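# Unfold a black phone stand and set it upright

## Task

Open out the black phone stand, extend its arm fully, and leave it standing upright on its base.

## Robot and tools

Robot: two arms, left_arm and right_arm, each with six joints and a parallel gripper. Each arm is bolted to a tilted plate, and one metal frame behind them carries both plates. A "too close" warning treats each plate and its half of the frame as part of that arm. Calibrated bases in the scene frame: left_arm at (+0.016, +0.263, +0.261) m, quat_wxyz (+0.993, -0.044, +0.109, +0.015), gravity-up in its own frame (-0.218, -0.084, +0.972); right_arm at (+0.026, -0.253, +0.261) m, quat_wxyz (+0.993, +0.042, +0.110, -0.001), up (-0.218, +0.084, +0.972).

Frames: the scene frame has its origin on the table surface, halfway between the nominal bases, +z up, +x out over the table, left_arm toward +y (this is unrelated to image left/right). Hand positions (end_effector_position, m) and orientations (end_effector_quat_wxyz), and wrist camera poses, are given in each arm's own base frame; fixed cameras and the table use the scene frame. Reported hand poses can be off by a few cm, more when stretched far. The gripper's fingers point along its +z, close along its y, and the reported point sits between the pads about 1 cm behind the tips.

Joint order per arm, always: waist, shoulder, elbow, wrist pitch, wrist yaw, wrist roll. Wrist pitch has flipped sign everywhere you read or write it; its stated range keeps the arm's own signs, so negate it (a range -0.5..2.0 becomes -2.0..0.5 in your numbers). Stated ranges (rad): waist -2.618 to 3.054, shoulder 0.000 to 3.142, elbow 0.000 to 3.142, wrist pitch -1.571 to 1.571, wrist yaw -1.571 to 1.571, wrist roll -2.094 to 2.094. True ends may differ by up to 0.059 rad either way.

A row is one flat list of 14 numbers, each in [-1, 1], covering both arms even if one is idle: left_arm's six joint values then its opening, then right_arm's six joint values and opening. Joint values are offsets, not poses: they count from the arm's Joint targets as they stood when the action began (not from the previous row), scaled so 1.0 equals 1.202 rad for waist, 1.258 shoulder, 1.3 elbow, 2.073 wrist pitch, 2.022 for wrist yaw and wrist roll. Sending the same offset in a later action therefore moves the joint further. Sending 0 for all six joints re-commands the current targets. Opening is absolute: +1 fully open, -1 closed; writing 0 is a real command, so to keep a gripper as is, resend its present value (see Tool commands).

execute_actions(actions, cameras): actions is a list of actions; each action is a list of up to 15 rows, one per 1/30 s step, and a short action repeats its last row until 15 steps pass. An empty list just reports state. If any joint would be pushed more than 0.059 rad beyond its range end, that action is refused for both arms; if the first action fails this, or any action is malformed, the whole call is rejected. Per step, a joint's target may lead its measured angle only by 0.202 (waist), 0.258 (shoulder), 0.3 (elbow), 0.573 (wrist pitch), 0.522 (yaw, roll) rad, and targets placing the hand over 200 mm from where it is get scaled back, so big moves span several actions. Very small turns may not start.

move(target, speed, blend, opening_speed, blocking, cameras): target is one 14-number row or a list of up to 15 rows, all offsets from the same starting Joint targets. Joints travel together in joint space, so hands trace curves and nothing avoids obstacles or the other arm. speed: rad/s of the joint with the farthest to go, 0.01 to 2, default 0.5, one value or one per target. blend (rad) rounds corners between listed targets; 0 stops at each. opening_speed (0.2 or more, scale units per second) ramps the grippers; use it low to close gently. blocking=false returns after about 0.5 s while the move continues. The result adds a move: line such as done, off_target, moving, held or fault, plus limits=held and each arm's worst joint error if over 0.035 rad. done does not mean no contact.

wait(seconds 0 to 10, cameras) lets time pass holding commands. stop(cameras) brakes a running move. zoom_image(camera, region [x0,y0,x1,y1], at most 504x504 px) enlarges part of a camera's latest image. finished_scene(scene) ends the current scene, given its number; irreversible, so only call it once the stand stays unfolded and upright unaided.

Results: Joint positions and Joint velocities per arm (rad, rad/s) plus finger gap (m; 0.094 fully open); "within noise" means the arm is still. Joint targets are what your next offsets count from. Joint torques include the arm's own weight; joints 1 to 3 wrap at ±28 N m. grip_measured is the opening on the command scale; it follows the command even when pressing, so a squeeze does not show as a stop. "joint sent to its limit" and "joint command not followed" flag clipping. Execute calls also list sampled joint positions.

Cameras: cam_head_left, cam_head_right, cam_left_wrist, cam_right_wrist, all 504x504.

Cautions: close slowly on the stand; release by commanding well above grip_measured. Do not let go of parts still moving, drop them, slam, or press hard; never let the arms hit each other. Nothing may end up off the table. Expect occasional tugs on held parts. If an arm is stuck pressing, command its targets back past its positions. Long stretched holds or pushing into unreachable poses heat motors; MOTOR HOT warns, and at 90 °C that arm folds and idles.

Each tool is called after "Request:" as name(argument=value, ...) on one line, values as JSON.

## Session

Request:
execute_actions(actions=[])

Scene clock: 0.00 s.
left_arm: end_effector_position=(+0.5481, -0.0941, +0.1987) grip_measured=+1.000 end_effector_quat_wxyz=(+0.472, -0.526, +0.705, -0.055) | right_arm: end_effector_position=(+0.4994, -0.0552, +0.0554) grip_measured=+1.000 end_effector_quat_wxyz=(+0.666, -0.346, +0.648, -0.130)
Joint positions: left_arm=[-0.385 2.094 1.856 0.582 -0.722 -1.373 0.094] | right_arm=[-0.318 2.301 0.815 -1.39 -0.613 -0.739 0.094]
Joint velocities: within noise
Joint torques (N m): no reading
Heat: left arm: 29 °C; right arm: 29 °C.
Joint targets: left_arm=[-0.388 2.089 1.861 0.592 -0.732 -1.370] | right_arm=[-0.317 2.301 0.815 -1.380 -0.617 -0.735]
Tool commands: left_gripper/opening=+1.0 right_gripper/opening=+1.0

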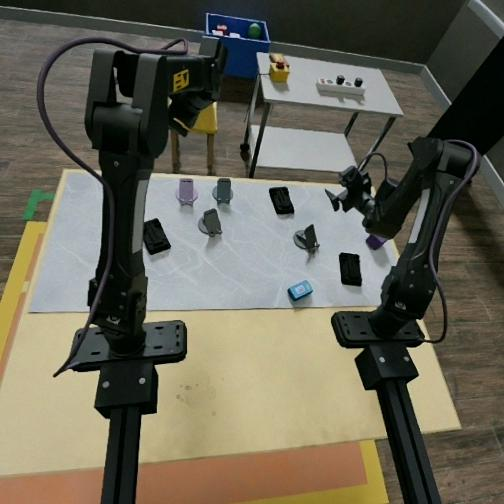

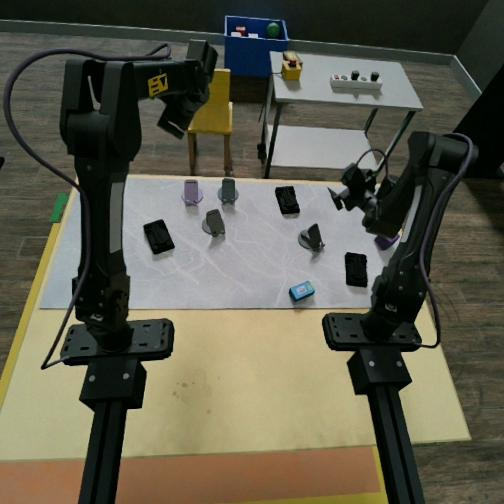

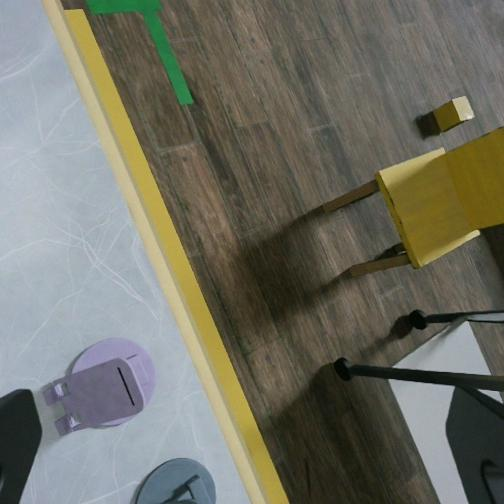

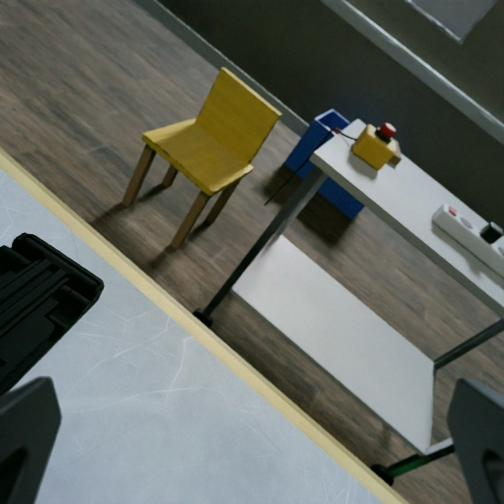

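Request:
zoom_image(camera="cam_head_left", region=[130, 160, 270, 300])

Request:
zoom_image(camera="cam_head_left", region=[250, 160, 400, 310])

Request:
zoom_image(camera="cam_head_right", region=[130, 160, 270, 300])

Request:
zoom_image(camera="cam_head_right", region=[260, 160, 410, 310])

Request:
zoom_image(camera="cam_right_wrist", region=[0, 200, 200, 400])

Scaled by 3.600 from the camera's 504x504 image, which has a finer 720x720 frame.

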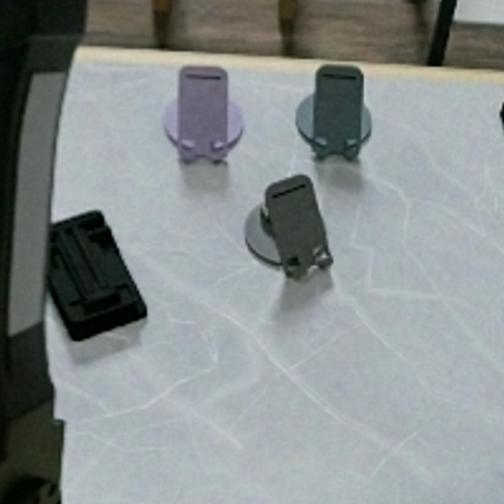

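Scaled by 3.360 from the camera's 504x504 image, which has a finer 720x720 frame.

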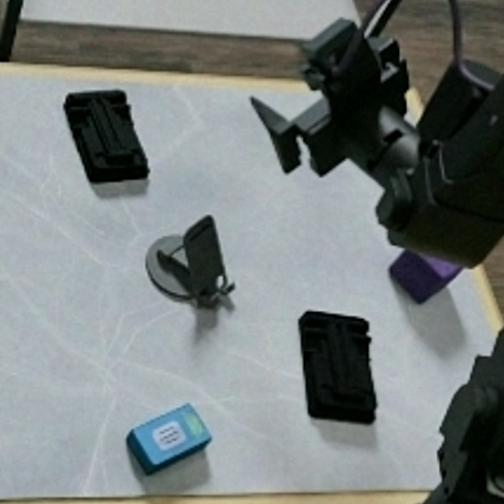

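Scaled by 3.600 from the camera's 504x504 image, which has a finer 720x720 frame.

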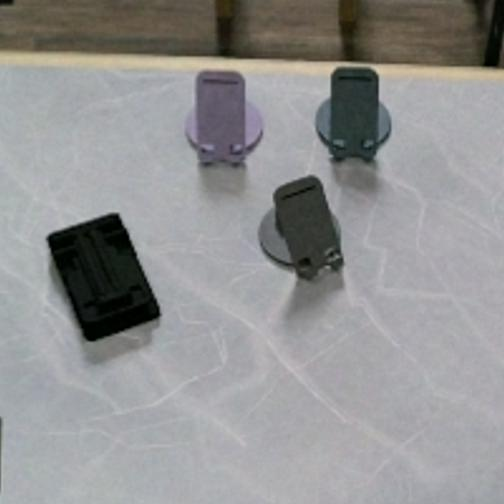

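Scaled by 3.360 from the camera's 504x504 image, which has a finer 720x720 frame.

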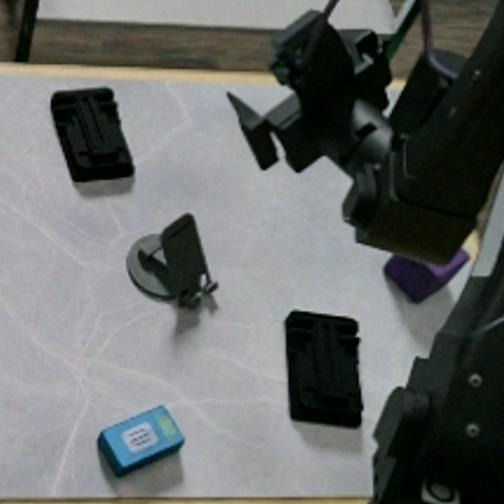

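Scaled by 2.520 from the camera's 504x504 image, which has a finer 720x720 frame.

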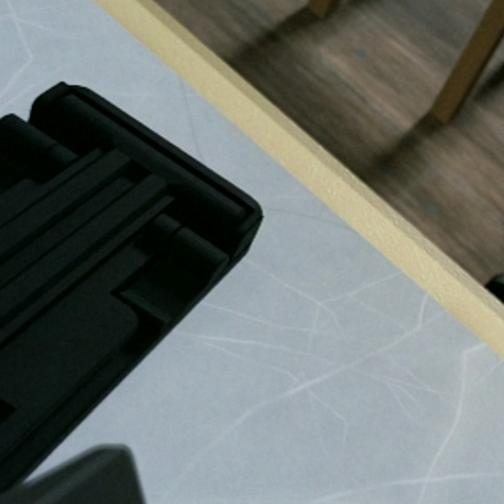

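Request:
move(target=[0.205,-0.278,-0.330,0.224,0.3055,0.6775,1, 0.330,-0.483,0.434,1.0,0.355,0.363,1], speed=1.0)

Scene clock: 67.47 s.
left_arm: end_effector_position=(+0.3723, -0.0324, +0.1145) grip_measured=+1.000 end_effector_quat_wxyz=(+0.106, +0.064, +0.991, +0.053) | right_arm: end_effector_position=(+0.4352, +0.0166, +0.1354) grip_measured=+1.000 end_effector_quat_wxyz=(+0.265, -0.028, +0.963, -0.036)
Joint positions: left_arm=[-0.148 1.769 1.445 1.044 -0.123 -0.005 0.094] | right_arm=[0.073 1.719 1.356 0.674 0.091 -0.009 0.094]
Joint velocities: within noise
Joint torques (N m): left_arm=[-0.36 -13.78 4.53 -0.11 0.03 0.05] | right_arm=[1.29 -10.59 9.35 -0.48 0.1 0.05]
Heat: left arm: 37 °C; right arm: 34 °C.
Joint targets: left_arm=[-0.142 1.739 1.432 1.056 -0.115 0.000] | right_arm=[0.079 1.694 1.379 0.692 0.100 -0.001]
move: done

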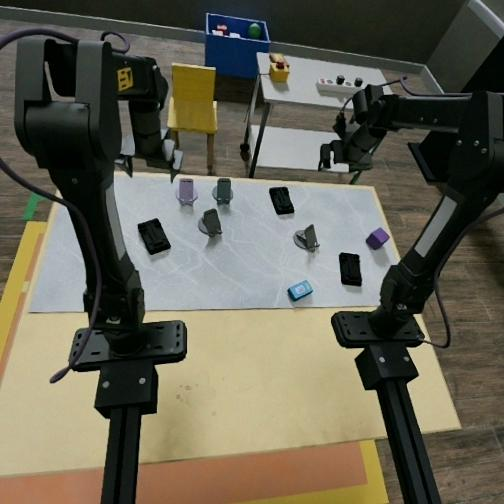

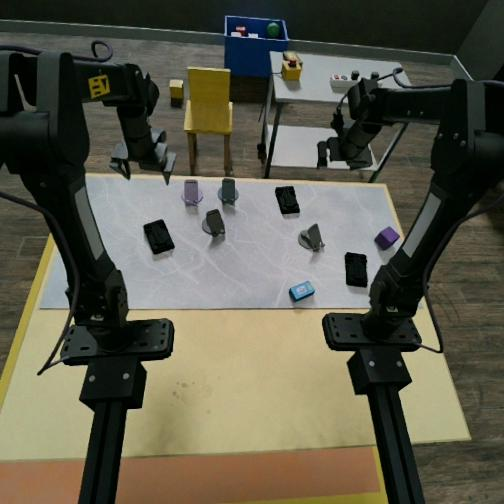

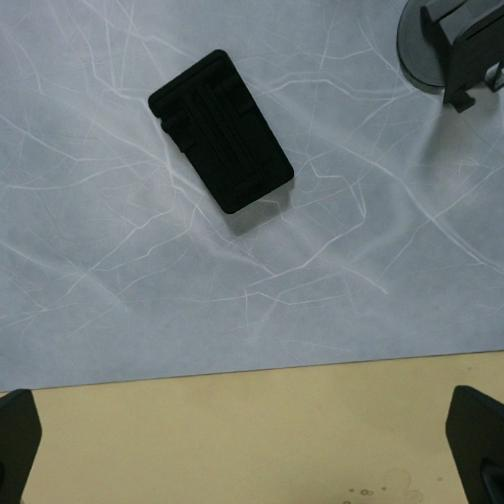

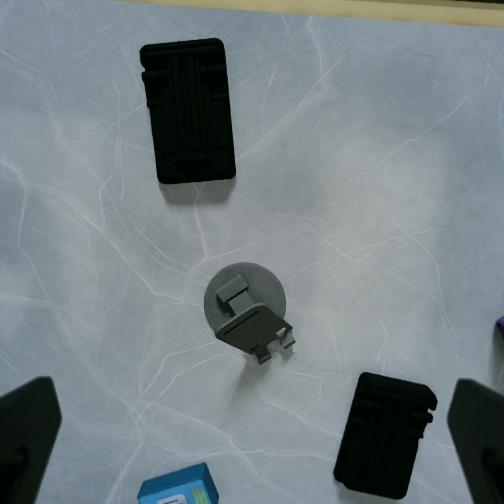

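Request:
zoom_image(camera="cam_left_wrist", region=[130, 30, 320, 220])

Request:
zoom_image(camera="cam_right_wrist", region=[300, 340, 460, 500])

Request:
zoom_image(camera="cam_right_wrist", region=[120, 30, 280, 190])

Request:
zoom_image(camera="cam_right_wrist", region=[180, 240, 320, 380])

Scaled by 2.653 from the camera's 504x504 image, which has a finer 720x720 frame.

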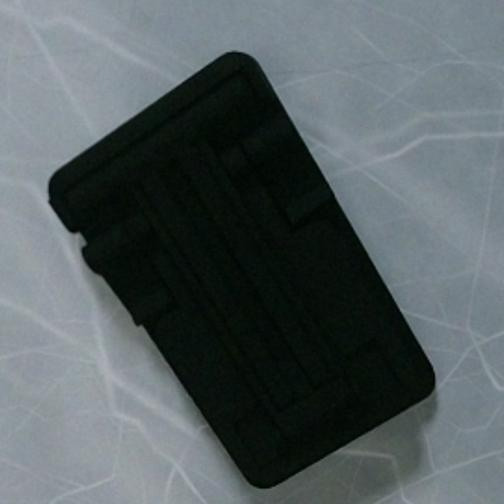

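Scaled by 3.150 from the camera's 504x504 image, which has a finer 720x720 frame.

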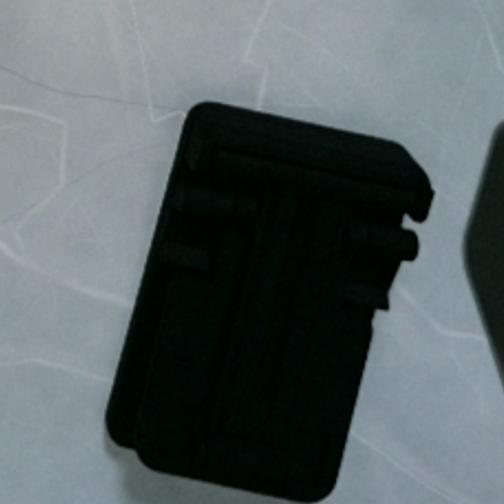

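Scaled by 3.150 from the camera's 504x504 image, which has a finer 720x720 frame.

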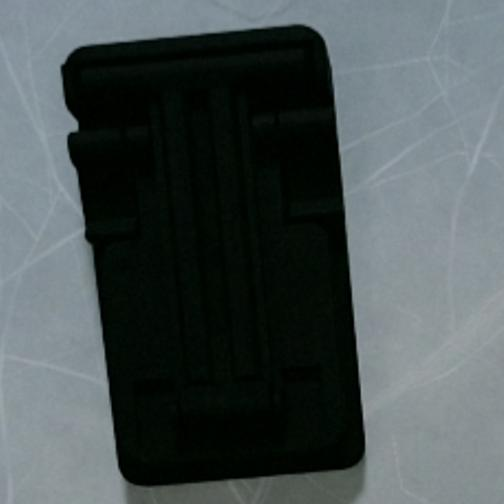

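Scaled by 3.600 from the camera's 504x504 image, which has a finer 720x720 frame.

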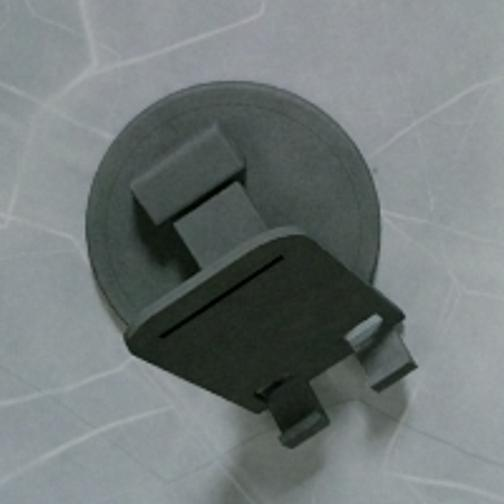

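Request:
move(target=[0,0,0,0,0,0,1, 0,0,0,0.169,0,0,1], speed=1.0)

Scene clock: 88.63 s.
left_arm: end_effector_position=(+0.3720, -0.0324, +0.1144) grip_measured=+1.000 end_effector_quat_wxyz=(+0.105, +0.065, +0.991, +0.053) | right_arm: end_effector_position=(+0.3539, +0.0105, +0.1050) grip_measured=+1.000 end_effector_quat_wxyz=(+0.092, -0.036, +0.994, -0.043)
Joint positions: left_arm=[-0.148 1.769 1.445 1.045 -0.122 -0.005 0.094] | right_arm=[0.073 1.719 1.356 1.027 0.092 -0.008 0.094]
Joint velocities: within noise
Joint torques (N m): left_arm=[-0.61 -13.83 4.67 -0.07 0.07 0.1] | right_arm=[1.36 -10.06 8.68 0.12 0.11 0.02]
Heat: left arm: 37 °C; right arm: 39 °C.
Joint targets: left_arm=[-0.142 1.739 1.432 1.057 -0.115 0.000] | right_arm=[0.079 1.694 1.379 1.043 0.100 -0.001]
move: done

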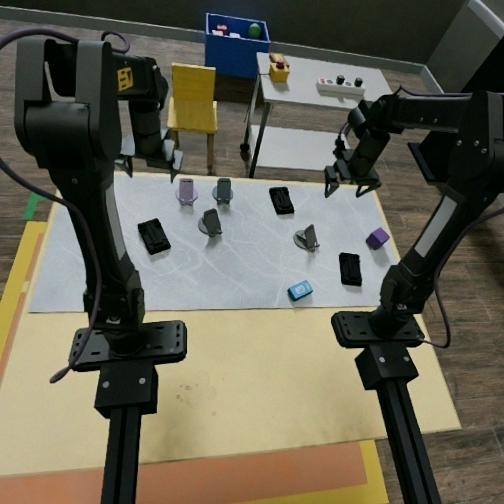

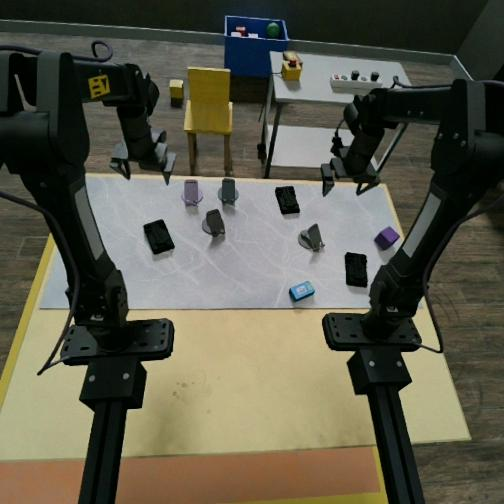

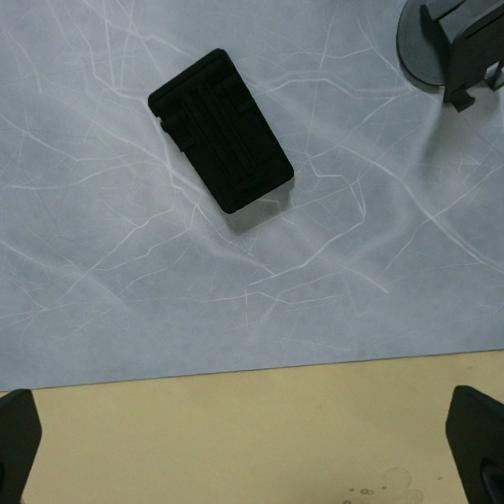

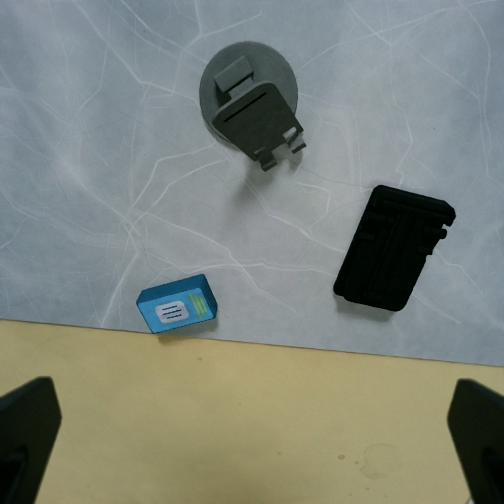

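Request:
move(target=[0,0,0,0,0,0,1, -0.325,0.0914,-0.1446,-0.1713,-0.039,-0.153,1], speed=1.0, cameras=["cam_right_wrist"])

Request:
zoom_image(camera="cam_right_wrist", region=[150, 100, 450, 400])

Scene clock: 103.67 s.
left_arm: end_effector_position=(+0.3720, -0.0324, +0.1144) grip_measured=+1.000 end_effector_quat_wxyz=(+0.105, +0.065, +0.991, +0.053) | right_arm: end_effector_position=(+0.3617, -0.1234, +0.0508) grip_measured=+1.000 end_effector_quat_wxyz=(+0.126, +0.009, +0.990, -0.057)
Joint positions: left_arm=[-0.148 1.769 1.445 1.045 -0.122 -0.005 0.094] | right_arm=[-0.316 1.791 1.202 0.706 0.033 -0.302 0.094]
Joint velocities: within noise
Joint torques (N m): left_arm=[-0.53 -13.72 4.51 -0.11 0.08 0.05] | right_arm=[0.44 -7.36 5.23 -0.36 -0.13 -0.14]
Heat: left arm: 37 °C; right arm: 39 °C.
Joint targets: left_arm=[-0.142 1.739 1.432 1.057 -0.115 0.000] | right_arm=[-0.311 1.809 1.191 0.688 0.022 -0.310]
move: done
Images, in order (width x height): cam_right_wrist 504x504.

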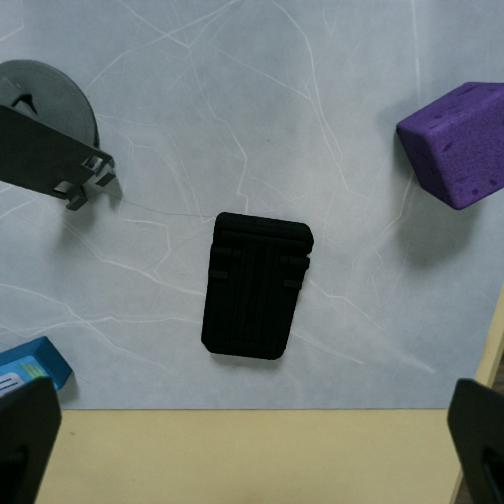

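Scaled by 1.680 from the camera's 504x504 image, which has a finer 720x720 frame.

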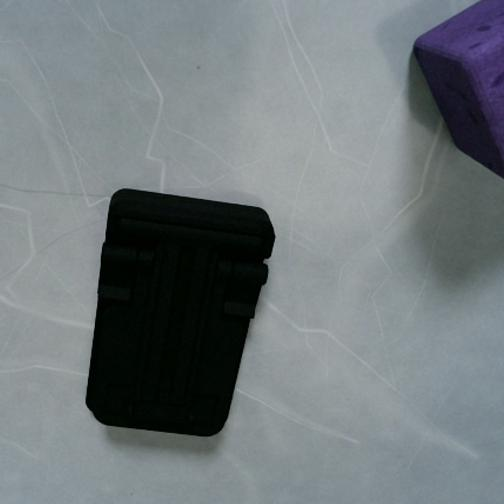

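Request:
move(target=[0,0,0,0,0,0,1, -0.0483,0.254,-0.0614,-0.169,-0.01,-0.03,1], speed=0.8, cameras=["cam_right_wrist"])

Request:
zoom_image(camera="cam_right_wrist", region=[130, 120, 400, 390])

Scene clock: 133.90 s.
left_arm: end_effector_position=(+0.3720, -0.0324, +0.1144) grip_measured=+1.000 end_effector_quat_wxyz=(+0.105, +0.065, +0.991, +0.053) | right_arm: end_effector_position=(+0.3669, -0.1422, -0.0703) grip_measured=+1.000 end_effector_quat_wxyz=(+0.100, +0.002, +0.994, -0.045)
Joint positions: left_arm=[-0.148 1.769 1.445 1.045 -0.122 -0.005 0.094] | right_arm=[-0.366 2.111 1.116 0.356 0.013 -0.363 0.094]
Joint velocities: within noise
Joint torques (N m): left_arm=[-0.55 -13.83 4.55 -0.09 0.05 0.1] | right_arm=[-0.34 -7.94 3.7 -0.24 -0.11 -0.14]
Heat: left arm: 37 °C; right arm: 35 °C.
Joint targets: left_arm=[-0.142 1.739 1.432 1.057 -0.115 0.000] | right_arm=[-0.369 2.128 1.112 0.338 0.001 -0.371]
move: done
Images, in order (width x height): cam_right_wrist 504x504.

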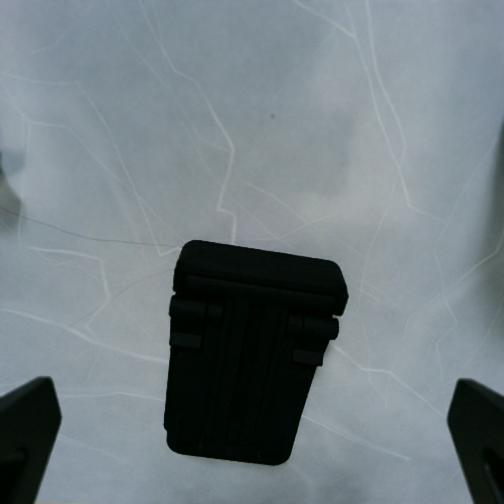

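Scaled by 1.867 from the camera's 504x504 image, which has a finer 720x720 frame.

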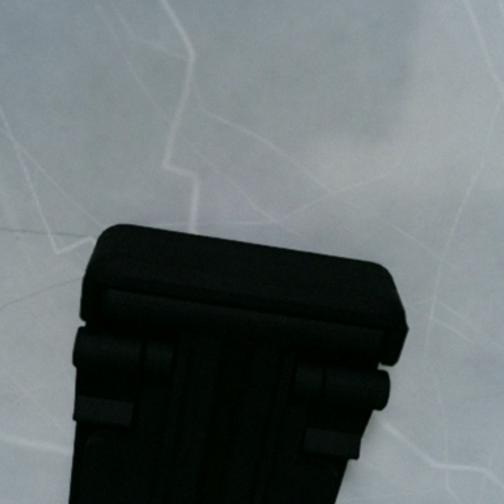

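Request:
move(target=[0,0,0,0,0,0,1, -0.1127,-0.108,-0.3175,-0.1416,-0.0163,-0.064,1], speed=0.8, cameras=["cam_right_wrist"])

Request:
zoom_image(camera="cam_right_wrist", region=[120, 0, 380, 260])

Scene clock: 159.03 s.
left_arm: end_effector_position=(+0.3720, -0.0324, +0.1144) grip_measured=+1.000 end_effector_quat_wxyz=(+0.105, +0.065, +0.991, +0.053) | right_arm: end_effector_position=(+0.2671, -0.1409, -0.1097) grip_measured=+1.000 end_effector_quat_wxyz=(+0.089, +0.003, +0.995, -0.037)
Joint positions: left_arm=[-0.148 1.769 1.445 1.045 -0.122 -0.005 0.094] | right_arm=[-0.5 2.022 0.705 0.062 -0.019 -0.493 0.094]
Joint velocities: within noise
Joint torques (N m): left_arm=[-0.5 -13.65 4.51 -0.13 0.08 0.08] | right_arm=[-0.64 -9.25 1.62 -0.24 -0.11 -0.14]
Heat: left arm: 38 °C; right arm: 35 °C.
Joint targets: left_arm=[-0.142 1.739 1.432 1.056 -0.115 0.000] | right_arm=[-0.505 1.993 0.699 0.044 -0.032 -0.501]
move: done
Images, in order (width x height): cam_right_wrist 504x504.

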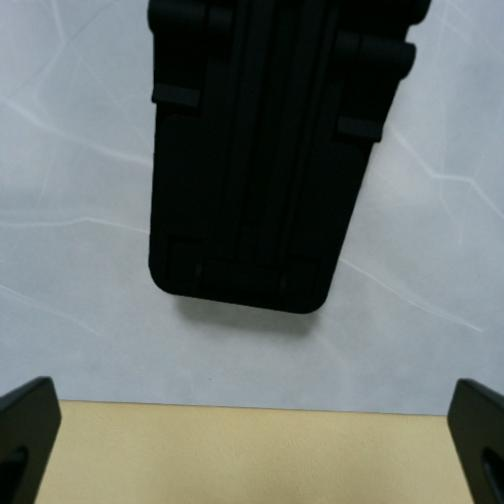

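Scaled by 1.938 from the camera's 504x504 image, which has a finer 720x720 frame.

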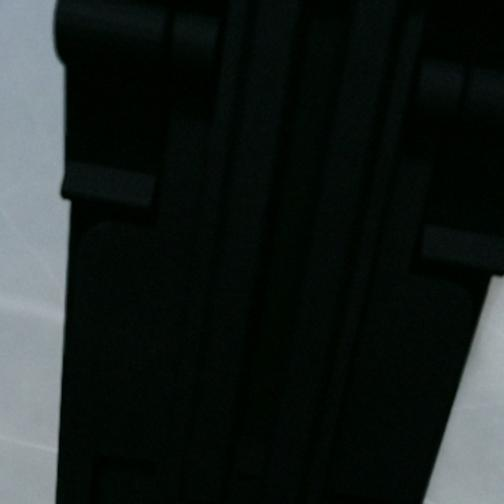

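Request:
move(target=[0,0,0,0,0,0,1, 0.821,0.013,0.289,0.346,0.329,-0.242,1], speed=1.0, cameras=["cam_right_wrist"])

Request:
zoom_image(camera="cam_right_wrist", region=[150, 150, 350, 350])

Scene clock: 179.97 s.
left_arm: end_effector_position=(+0.3720, -0.0324, +0.1144) grip_measured=+1.000 end_effector_quat_wxyz=(+0.105, +0.065, +0.991, +0.053) | right_arm: end_effector_position=(+0.3096, +0.0471, -0.0234) grip_measured=+1.000 end_effector_quat_wxyz=(+0.136, +0.651, -0.692, +0.281)
Joint positions: left_arm=[-0.148 1.769 1.445 1.045 -0.122 -0.005 0.094] | right_arm=[0.486 2.022 1.06 0.742 0.623 -0.982 0.094]
Joint velocities: within noise
Joint torques (N m): left_arm=[-0.64 -13.81 4.4 -0.11 0.08 0.06] | right_arm=[1.11 -9.16 5.42 0.61 0.38 -0.06]
Heat: left arm: 39 °C; right arm: 37 °C.
Joint targets: left_arm=[-0.142 1.739 1.432 1.056 -0.115 0.000] | right_arm=[0.482 2.009 1.074 0.761 0.634 -0.990]
move: done
Images, in order (width x height): cam_right_wrist 504x504.

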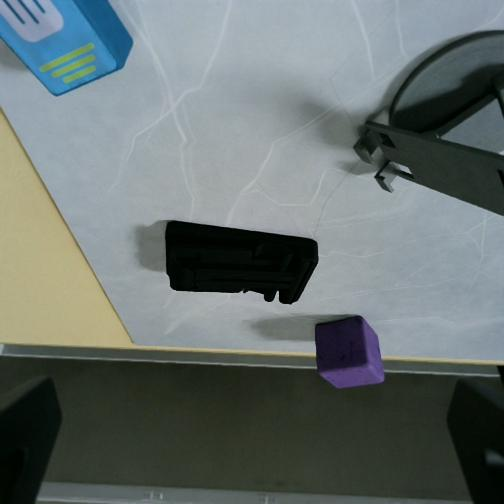

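Scaled by 2.520 from the camera's 504x504 image, which has a finer 720x720 frame.

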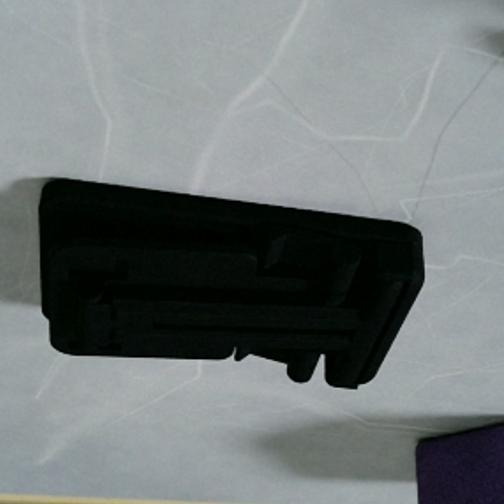

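Request:
move(target=[0,0,0,0,0,0,1, -0.2606,0.105,-0.147,-0.2687,0,-0.193,1], speed=0.8, cameras=["cam_right_wrist"])

Request:
zoom_image(camera="cam_right_wrist", region=[100, 130, 380, 410])

Scene clock: 189.47 s.
left_arm: end_effector_position=(+0.3720, -0.0324, +0.1144) grip_measured=+1.000 end_effector_quat_wxyz=(+0.105, +0.065, +0.991, +0.053) | right_arm: end_effector_position=(+0.3371, -0.0474, -0.0782) grip_measured=+1.000 end_effector_quat_wxyz=(+0.123, +0.647, -0.695, +0.289)
Joint positions: left_arm=[-0.148 1.769 1.445 1.045 -0.122 -0.005 0.094] | right_arm=[0.17 2.116 0.892 0.218 0.627 -1.372 0.094]
Joint velocities: within noise
Joint torques (N m): left_arm=[-0.55 -13.82 4.44 -0.11 0.08 0.06] | right_arm=[0.88 -6.26 2 -0.08 0.41 -0.11]
Heat: left arm: 39 °C; right arm: 37 °C.
Joint targets: left_arm=[-0.142 1.739 1.432 1.056 -0.115 0.000] | right_arm=[0.169 2.141 0.883 0.204 0.634 -1.380]
move: done
Images, in order (width x height): cam_right_wrist 504x504.

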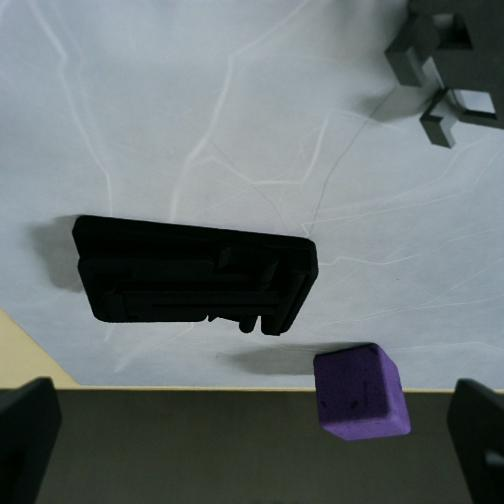

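Scaled by 1.800 from the camera's 504x504 image, which has a finer 720x720 frame.

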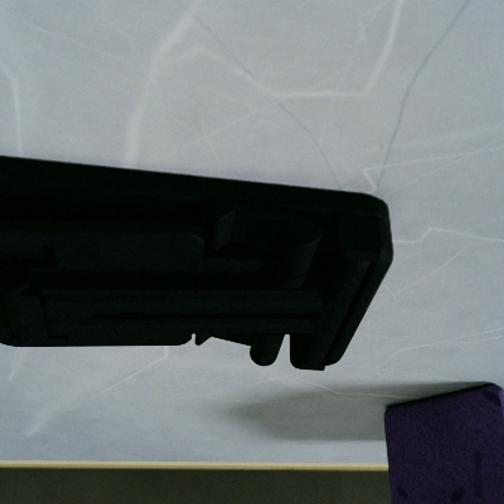

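Request:
move(target=[0,0,0,0,0,0,1, 0.048,0.0793,0.0632,0.064,0.127,0.0727,1], speed=0.6, cameras=["cam_right_wrist"])

Request:
zoom_image(camera="cam_right_wrist", region=[100, 130, 380, 410])

Scene clock: 209.10 s.
left_arm: end_effector_position=(+0.3720, -0.0324, +0.1144) grip_measured=+1.000 end_effector_quat_wxyz=(+0.105, +0.065, +0.991, +0.053) | right_arm: end_effector_position=(+0.3315, -0.0655, -0.0687) grip_measured=+1.000 end_effector_quat_wxyz=(-0.209, -0.605, +0.674, -0.369)
Joint positions: left_arm=[-0.148 1.769 1.445 1.045 -0.122 -0.005 0.094] | right_arm=[0.219 2.211 0.953 0.316 0.876 -1.241 0.094]
Joint velocities: within noise
Joint torques (N m): left_arm=[-0.64 -13.81 4.49 -0.09 0.07 0.1] | right_arm=[1.81 -6.02 3.63 0.42 0.63 0.1]
Heat: left arm: 39 °C; right arm: 35 °C.
Joint targets: left_arm=[-0.142 1.739 1.432 1.056 -0.115 0.000] | right_arm=[0.226 2.241 0.965 0.337 0.890 -1.233]
move: done
Images, in order (width x height): cam_right_wrist 504x504.

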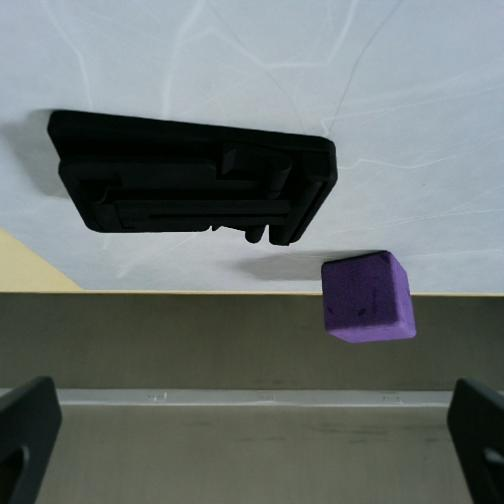

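Scaled by 1.800 from the camera's 504x504 image, which has a finer 720x720 frame.

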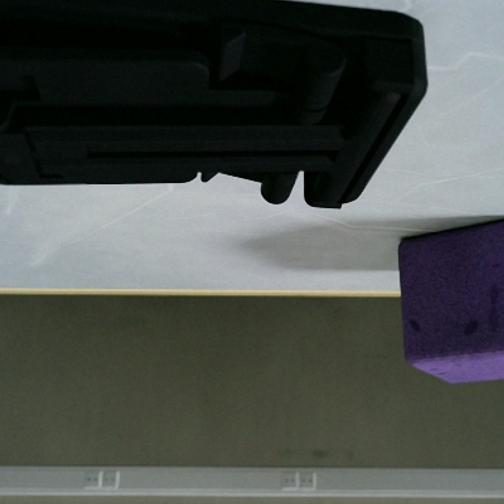

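Request:
zoom_image(camera="cam_right_wrist", region=[190, 110, 350, 270])

Request:
zoom_image(camera="cam_right_wrist", region=[40, 100, 200, 260])

Scaled by 3.150 from the camera's 504x504 image, which has a finer 720x720 frame.

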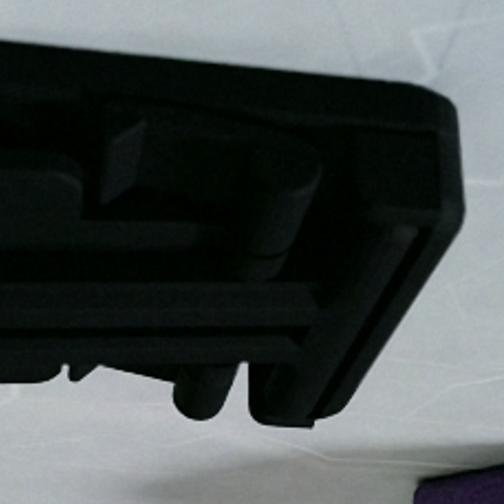

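Scaled by 3.150 from the camera's 504x504 image, which has a finer 720x720 frame.

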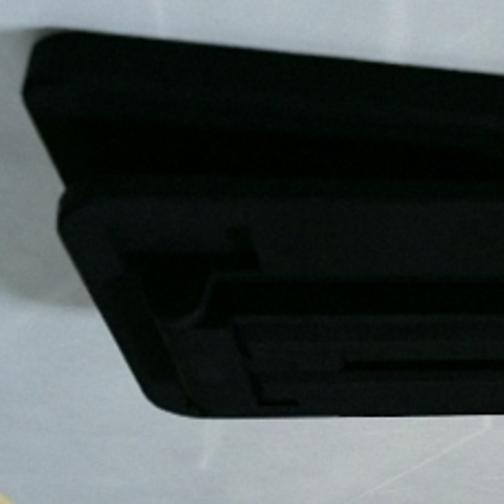

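Request:
move(target=[0.1035,0.410,-0.0415,-0.2756,0.0134,-0.2948,1, 0,0,0,0,0,0,1], speed=0.8, cameras=["cam_left_wrist","cam_head_left"])

Request:
zoom_image(camera="cam_left_wrist", region=[120, 150, 420, 450])

Scene clock: 293.00 s.
left_arm: end_effector_position=(+0.4408, +0.0082, -0.0650) grip_measured=+1.000 end_effector_quat_wxyz=(+0.113, -0.283, +0.952, +0.013) | right_arm: end_effector_position=(+0.3313, -0.0656, -0.0686) grip_measured=+1.000 end_effector_quat_wxyz=(-0.209, -0.604, +0.674, -0.369)
Joint positions: left_arm=[-0.021 2.245 1.381 0.499 -0.092 -0.59 0.094] | right_arm=[0.219 2.211 0.953 0.316 0.877 -1.241 0.094]
Joint velocities: within noise
Joint torques (N m): left_arm=[-0.69 -12.57 3.84 -0.32 0.01 -0.08] | right_arm=[1.68 -6.12 3.58 0.39 0.65 0.03]
Heat: left arm: 41 °C; right arm: 33 °C.
Joint targets: left_arm=[-0.017 2.255 1.378 0.485 -0.088 -0.596] | right_arm=[0.226 2.241 0.965 0.337 0.890 -1.233]
move: done
Images, in order (width x height): cam_head_left 504x504, cam_left_wrist 504x504.

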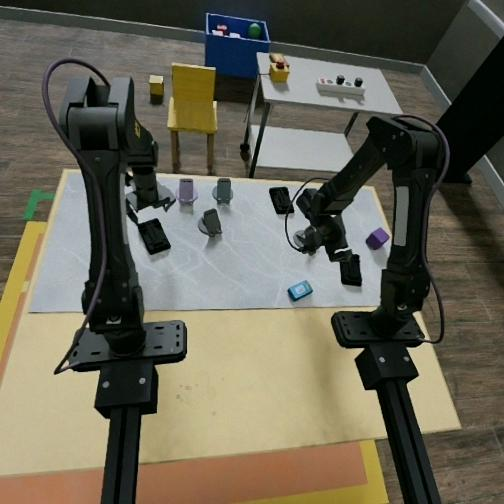

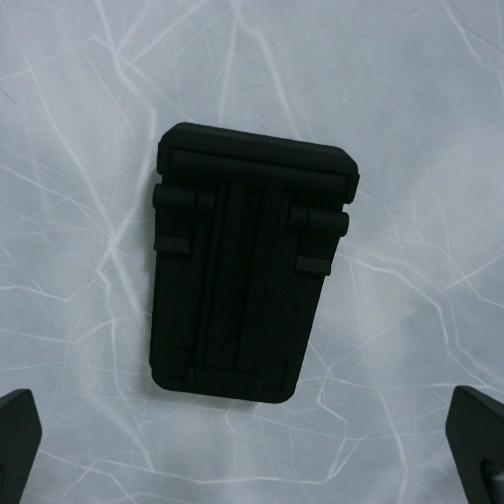

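Scaled by 1.680 from the camera's 504x504 image, which has a finer 720x720 frame.

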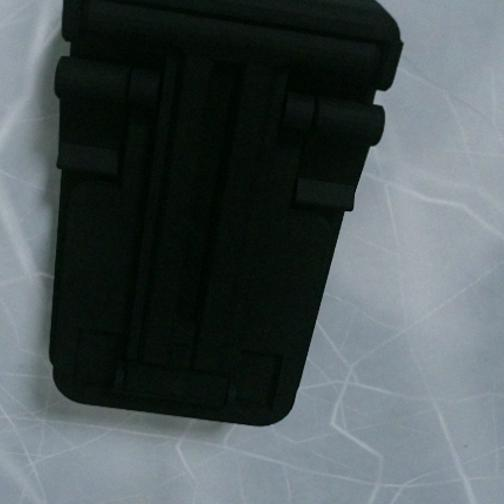

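Request:
move(target=[0.008,0.116,0.035,-0.049,0.001,0.0816,1, 0,0,0,0,0,0,1], speed=0.4, cameras=["cam_left_wrist"])

Scene clock: 311.00 s.
left_arm: end_effector_position=(+0.4477, +0.0107, -0.1122) grip_measured=+1.000 end_effector_quat_wxyz=(+0.106, -0.213, +0.971, +0.022) | right_arm: end_effector_position=(+0.3313, -0.0656, -0.0686) grip_measured=+1.000 end_effector_quat_wxyz=(-0.209, -0.604, +0.674, -0.369)
Joint positions: left_arm=[-0.014 2.385 1.409 0.397 -0.091 -0.437 0.094] | right_arm=[0.219 2.211 0.953 0.316 0.877 -1.241 0.094]
Joint velocities: within noise
Joint torques (N m): left_arm=[-0.43 -12.4 4.78 -0.31 0.05 0.04] | right_arm=[1.7 -6.17 3.73 0.41 0.58 0.09]
Heat: left arm: 41 °C; right arm: 33 °C.
Joint targets: left_arm=[-0.008 2.401 1.424 0.384 -0.086 -0.431] | right_arm=[0.226 2.241 0.965 0.337 0.890 -1.233]
move: done
Images, in order (width x height): cam_left_wrist 504x504.

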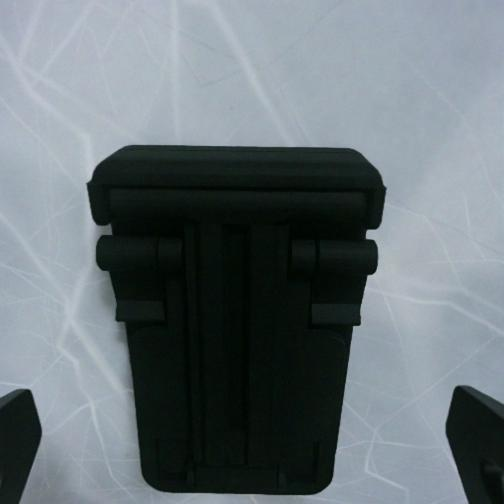

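Request:
move(target=[0.0053,0.0855,0.0255,-0.0325,0.001,0,1, 0,0,0,0,0,0,1], speed=0.3, cameras=["cam_left_wrist"])

Scene clock: 318.37 s.
left_arm: end_effector_position=(+0.4521, +0.0131, -0.1463) grip_measured=+1.000 end_effector_quat_wxyz=(+0.104, -0.215, +0.971, +0.022) | right_arm: end_effector_position=(+0.3313, -0.0656, -0.0686) grip_measured=+1.000 end_effector_quat_wxyz=(-0.209, -0.604, +0.674, -0.369)
Joint positions: left_arm=[-0.008 2.489 1.442 0.33 -0.089 -0.436 0.094] | right_arm=[0.219 2.211 0.953 0.316 0.877 -1.241 0.094]
Joint velocities: within noise
Joint torques (N m): left_arm=[-0.43 -12.18 4.4 -0.31 0.04 0.04] | right_arm=[1.68 -6.12 3.77 0.42 0.62 0.05]
Heat: left arm: 42 °C; right arm: 33 °C.
Joint targets: left_arm=[-0.001 2.508 1.457 0.316 -0.084 -0.431] | right_arm=[0.226 2.241 0.965 0.337 0.890 -1.233]
move: done
Images, in order (width x height): cam_left_wrist 504x504.

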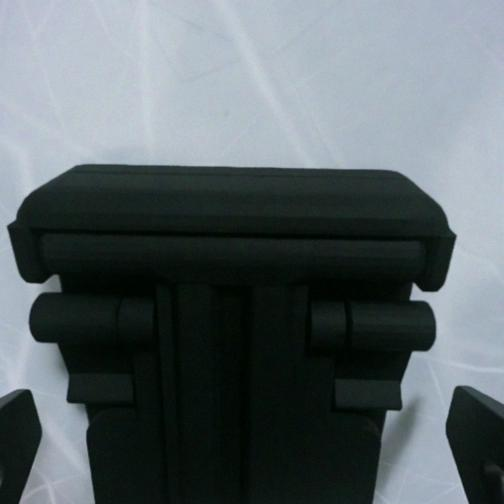

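Request:
move(target=[0,0,0,0,0,0,0.5, 0,0,0,0,0,0,1], opening_speed=0.4, cameras=["cam_left_wrist"])

Scene clock: 323.50 s.
left_arm: end_effector_position=(+0.4523, +0.0130, -0.1463) grip_measured=+0.504 end_effector_quat_wxyz=(+0.105, -0.215, +0.971, +0.022) | right_arm: end_effector_position=(+0.3313, -0.0656, -0.0686) grip_measured=+1.000 end_effector_quat_wxyz=(-0.209, -0.604, +0.674, -0.369)
Joint positions: left_arm=[-0.008 2.489 1.442 0.329 -0.089 -0.436 0.071] | right_arm=[0.219 2.211 0.953 0.316 0.877 -1.241 0.094]
Joint velocities: within noise
Joint torques (N m): left_arm=[-0.81 -12.08 4.41 -0.29 0.06 0.09] | right_arm=[1.66 -6.13 3.63 0.43 0.61 0.06]
Heat: left arm: 43 °C; right arm: 33 °C.
Joint targets: left_arm=[-0.001 2.508 1.457 0.316 -0.084 -0.431] | right_arm=[0.226 2.241 0.965 0.337 0.890 -1.233]
move: done
Images, in order (width x height): cam_left_wrist 504x504.

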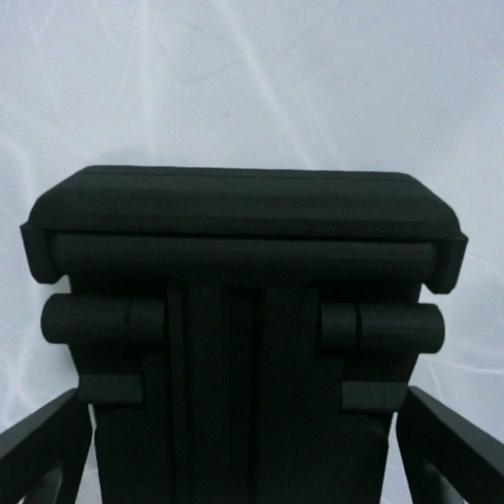

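Request:
move(target=[0,0,0,0,0,0,0.38, 0,0,0,0,0,0,1], opening_speed=0.4, cameras=["cam_left_wrist"])

Scene clock: 328.63 s.
left_arm: end_effector_position=(+0.4523, +0.0130, -0.1463) grip_measured=+0.386 end_effector_quat_wxyz=(+0.105, -0.215, +0.971, +0.022) | right_arm: end_effector_position=(+0.3313, -0.0656, -0.0686) grip_measured=+1.000 end_effector_quat_wxyz=(-0.209, -0.604, +0.674, -0.369)
Joint positions: left_arm=[-0.008 2.489 1.442 0.329 -0.089 -0.436 0.065] | right_arm=[0.219 2.211 0.953 0.316 0.877 -1.241 0.094]
Joint velocities: within noise
Joint torques (N m): left_arm=[-0.4 -12.44 4.3 -0.29 0.01 0.08] | right_arm=[1.73 -6.19 3.6 0.42 0.64 0.07]
Heat: left arm: 44 °C; right arm: 33 °C.
Joint targets: left_arm=[-0.001 2.508 1.457 0.316 -0.084 -0.431] | right_arm=[0.226 2.241 0.965 0.337 0.890 -1.233]
move: done
Images, in order (width x height): cam_left_wrist 504x504.

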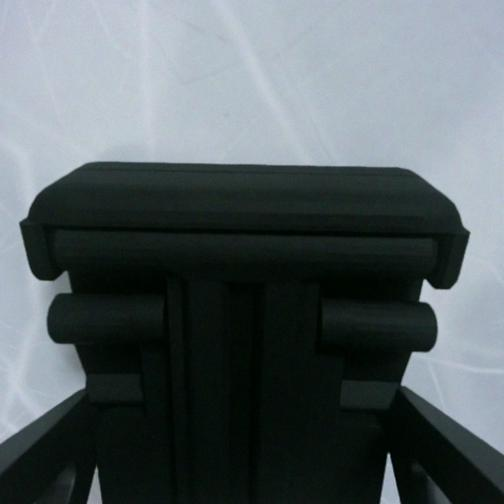

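Request:
move(target=[0,0,0,0,0,0,0.28, 0,0,0,0,0,0,1], opening_speed=0.4, cameras=["cam_left_wrist"])

Scene clock: 338.47 s.
left_arm: end_effector_position=(+0.4523, +0.0130, -0.1463) grip_measured=+0.360 end_effector_quat_wxyz=(+0.105, -0.215, +0.971, +0.022) | right_arm: end_effector_position=(+0.3313, -0.0656, -0.0686) grip_measured=+1.000 end_effector_quat_wxyz=(-0.209, -0.604, +0.674, -0.369)
Joint positions: left_arm=[-0.008 2.489 1.442 0.329 -0.089 -0.436 0.064] | right_arm=[0.219 2.211 0.953 0.316 0.877 -1.241 0.094]
Joint velocities: within noise
Joint torques (N m): left_arm=[-0.73 -12.14 4.25 -0.3 0.03 0.09] | right_arm=[1.61 -6.08 3.73 0.39 0.6 0.01]
Heat: left arm: 46 °C; right arm: 33 °C.
Joint targets: left_arm=[-0.001 2.508 1.457 0.316 -0.084 -0.431] | right_arm=[0.226 2.241 0.965 0.337 0.890 -1.233]
move: done
Images, in order (width x height): cam_left_wrist 504x504.

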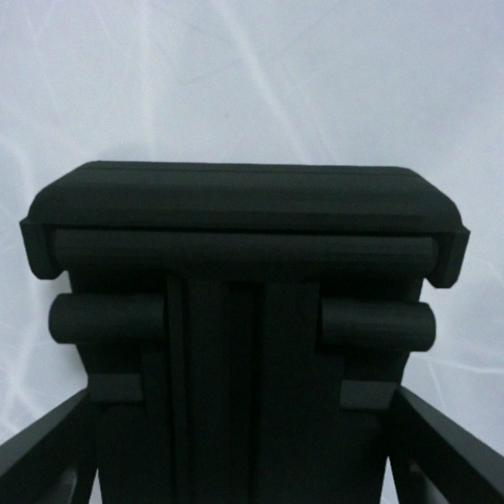

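Request:
move(target=[-0.012,-0.180,-0.0919,0.0441,-0.0017,-0.006,0.28, 0,0,0,0,0,0,1], speed=0.4, cameras=["cam_left_wrist"])

Scene clock: 367.43 s.
left_arm: end_effector_position=(+0.4397, +0.0131, -0.0935) grip_measured=+0.350 end_effector_quat_wxyz=(+0.115, -0.216, +0.969, +0.019) | right_arm: end_effector_position=(+0.3313, -0.0656, -0.0686) grip_measured=+1.000 end_effector_quat_wxyz=(-0.209, -0.604, +0.674, -0.369)
Joint positions: left_arm=[-0.008 2.305 1.346 0.396 -0.088 -0.438 0.063] | right_arm=[0.219 2.211 0.953 0.316 0.877 -1.241 0.094]
Joint velocities: within noise
Joint torques (N m): left_arm=[-1.81 -15.41 3 -0.1 -0.08 -0.08] | right_arm=[1.65 -6.15 3.67 0.41 0.61 0.07]
Heat: left arm: 49 °C; right arm: 33 °C.
Joint targets: left_arm=[-0.016 2.282 1.337 0.408 -0.087 -0.443] | right_arm=[0.226 2.241 0.965 0.337 0.890 -1.233]
move: done
Images, in order (width x height): cam_left_wrist 504x504.

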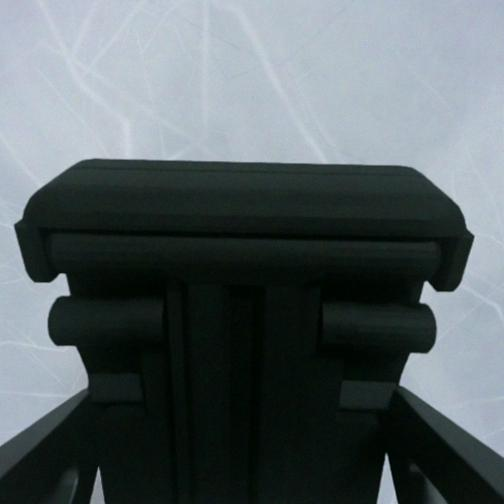

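Request:
move(target=[-0.5407,0.080,0.0064,-0.0029,-0.0567,-0.806,0.28, 0,0,0,0,0,0,1], speed=0.6)

Scene clock: 374.07 s.
left_arm: end_effector_position=(+0.3582, -0.2334, -0.1140) grip_measured=+0.348 end_effector_quat_wxyz=(+0.108, -0.648, +0.751, -0.057) | right_arm: end_effector_position=(+0.3313, -0.0656, -0.0686) grip_measured=+1.000 end_effector_quat_wxyz=(-0.209, -0.604, +0.674, -0.369)
Joint positions: left_arm=[-0.658 2.36 1.346 0.399 -0.189 -2.067 0.063] | right_arm=[0.219 2.211 0.953 0.316 0.877 -1.241 0.094]
Joint velocities: within noise
Joint torques (N m): left_arm=[-2.96 -11.29 3.85 -0.23 -0.11 -0.08] | right_arm=[1.66 -6.15 3.69 0.41 0.64 0.03]
Heat: left arm: 50 °C; right arm: 33 °C.
Joint targets: left_arm=[-0.666 2.382 1.346 0.402 -0.202 -2.073] | right_arm=[0.226 2.241 0.965 0.337 0.890 -1.233]
move: done

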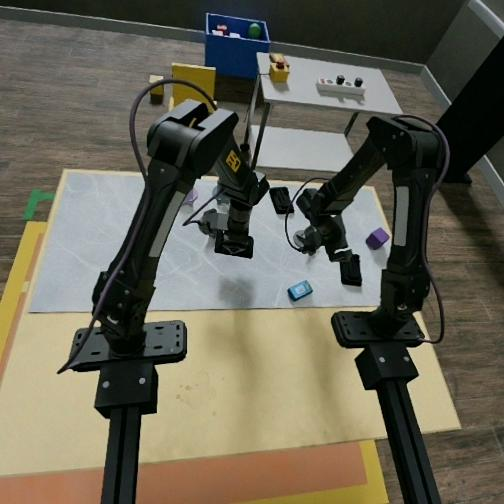

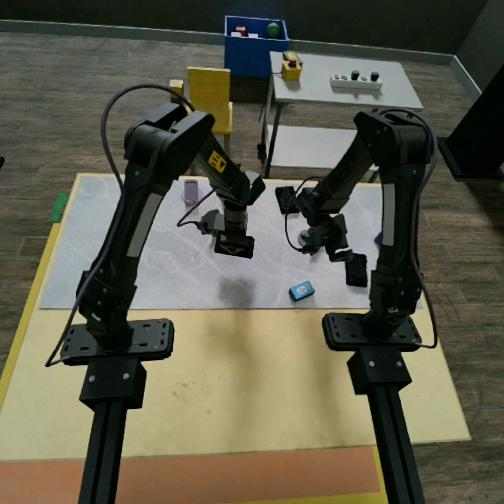

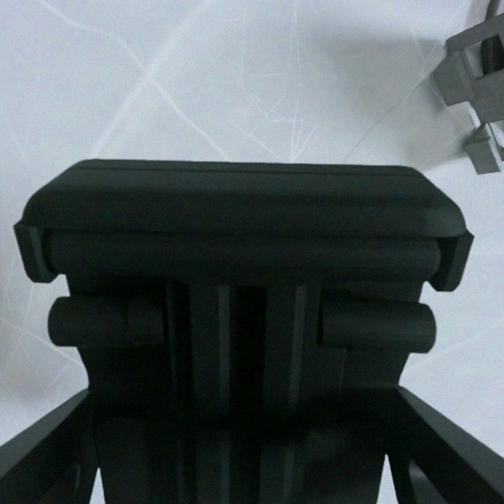

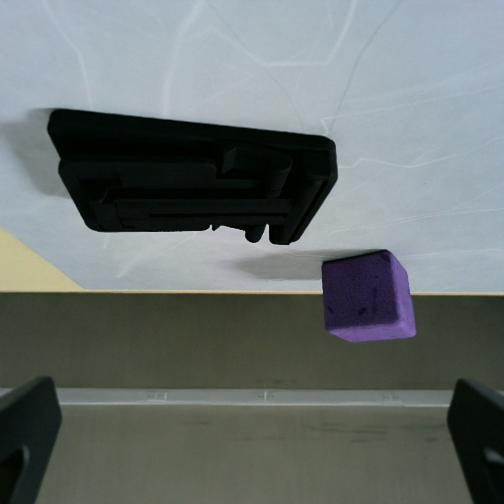

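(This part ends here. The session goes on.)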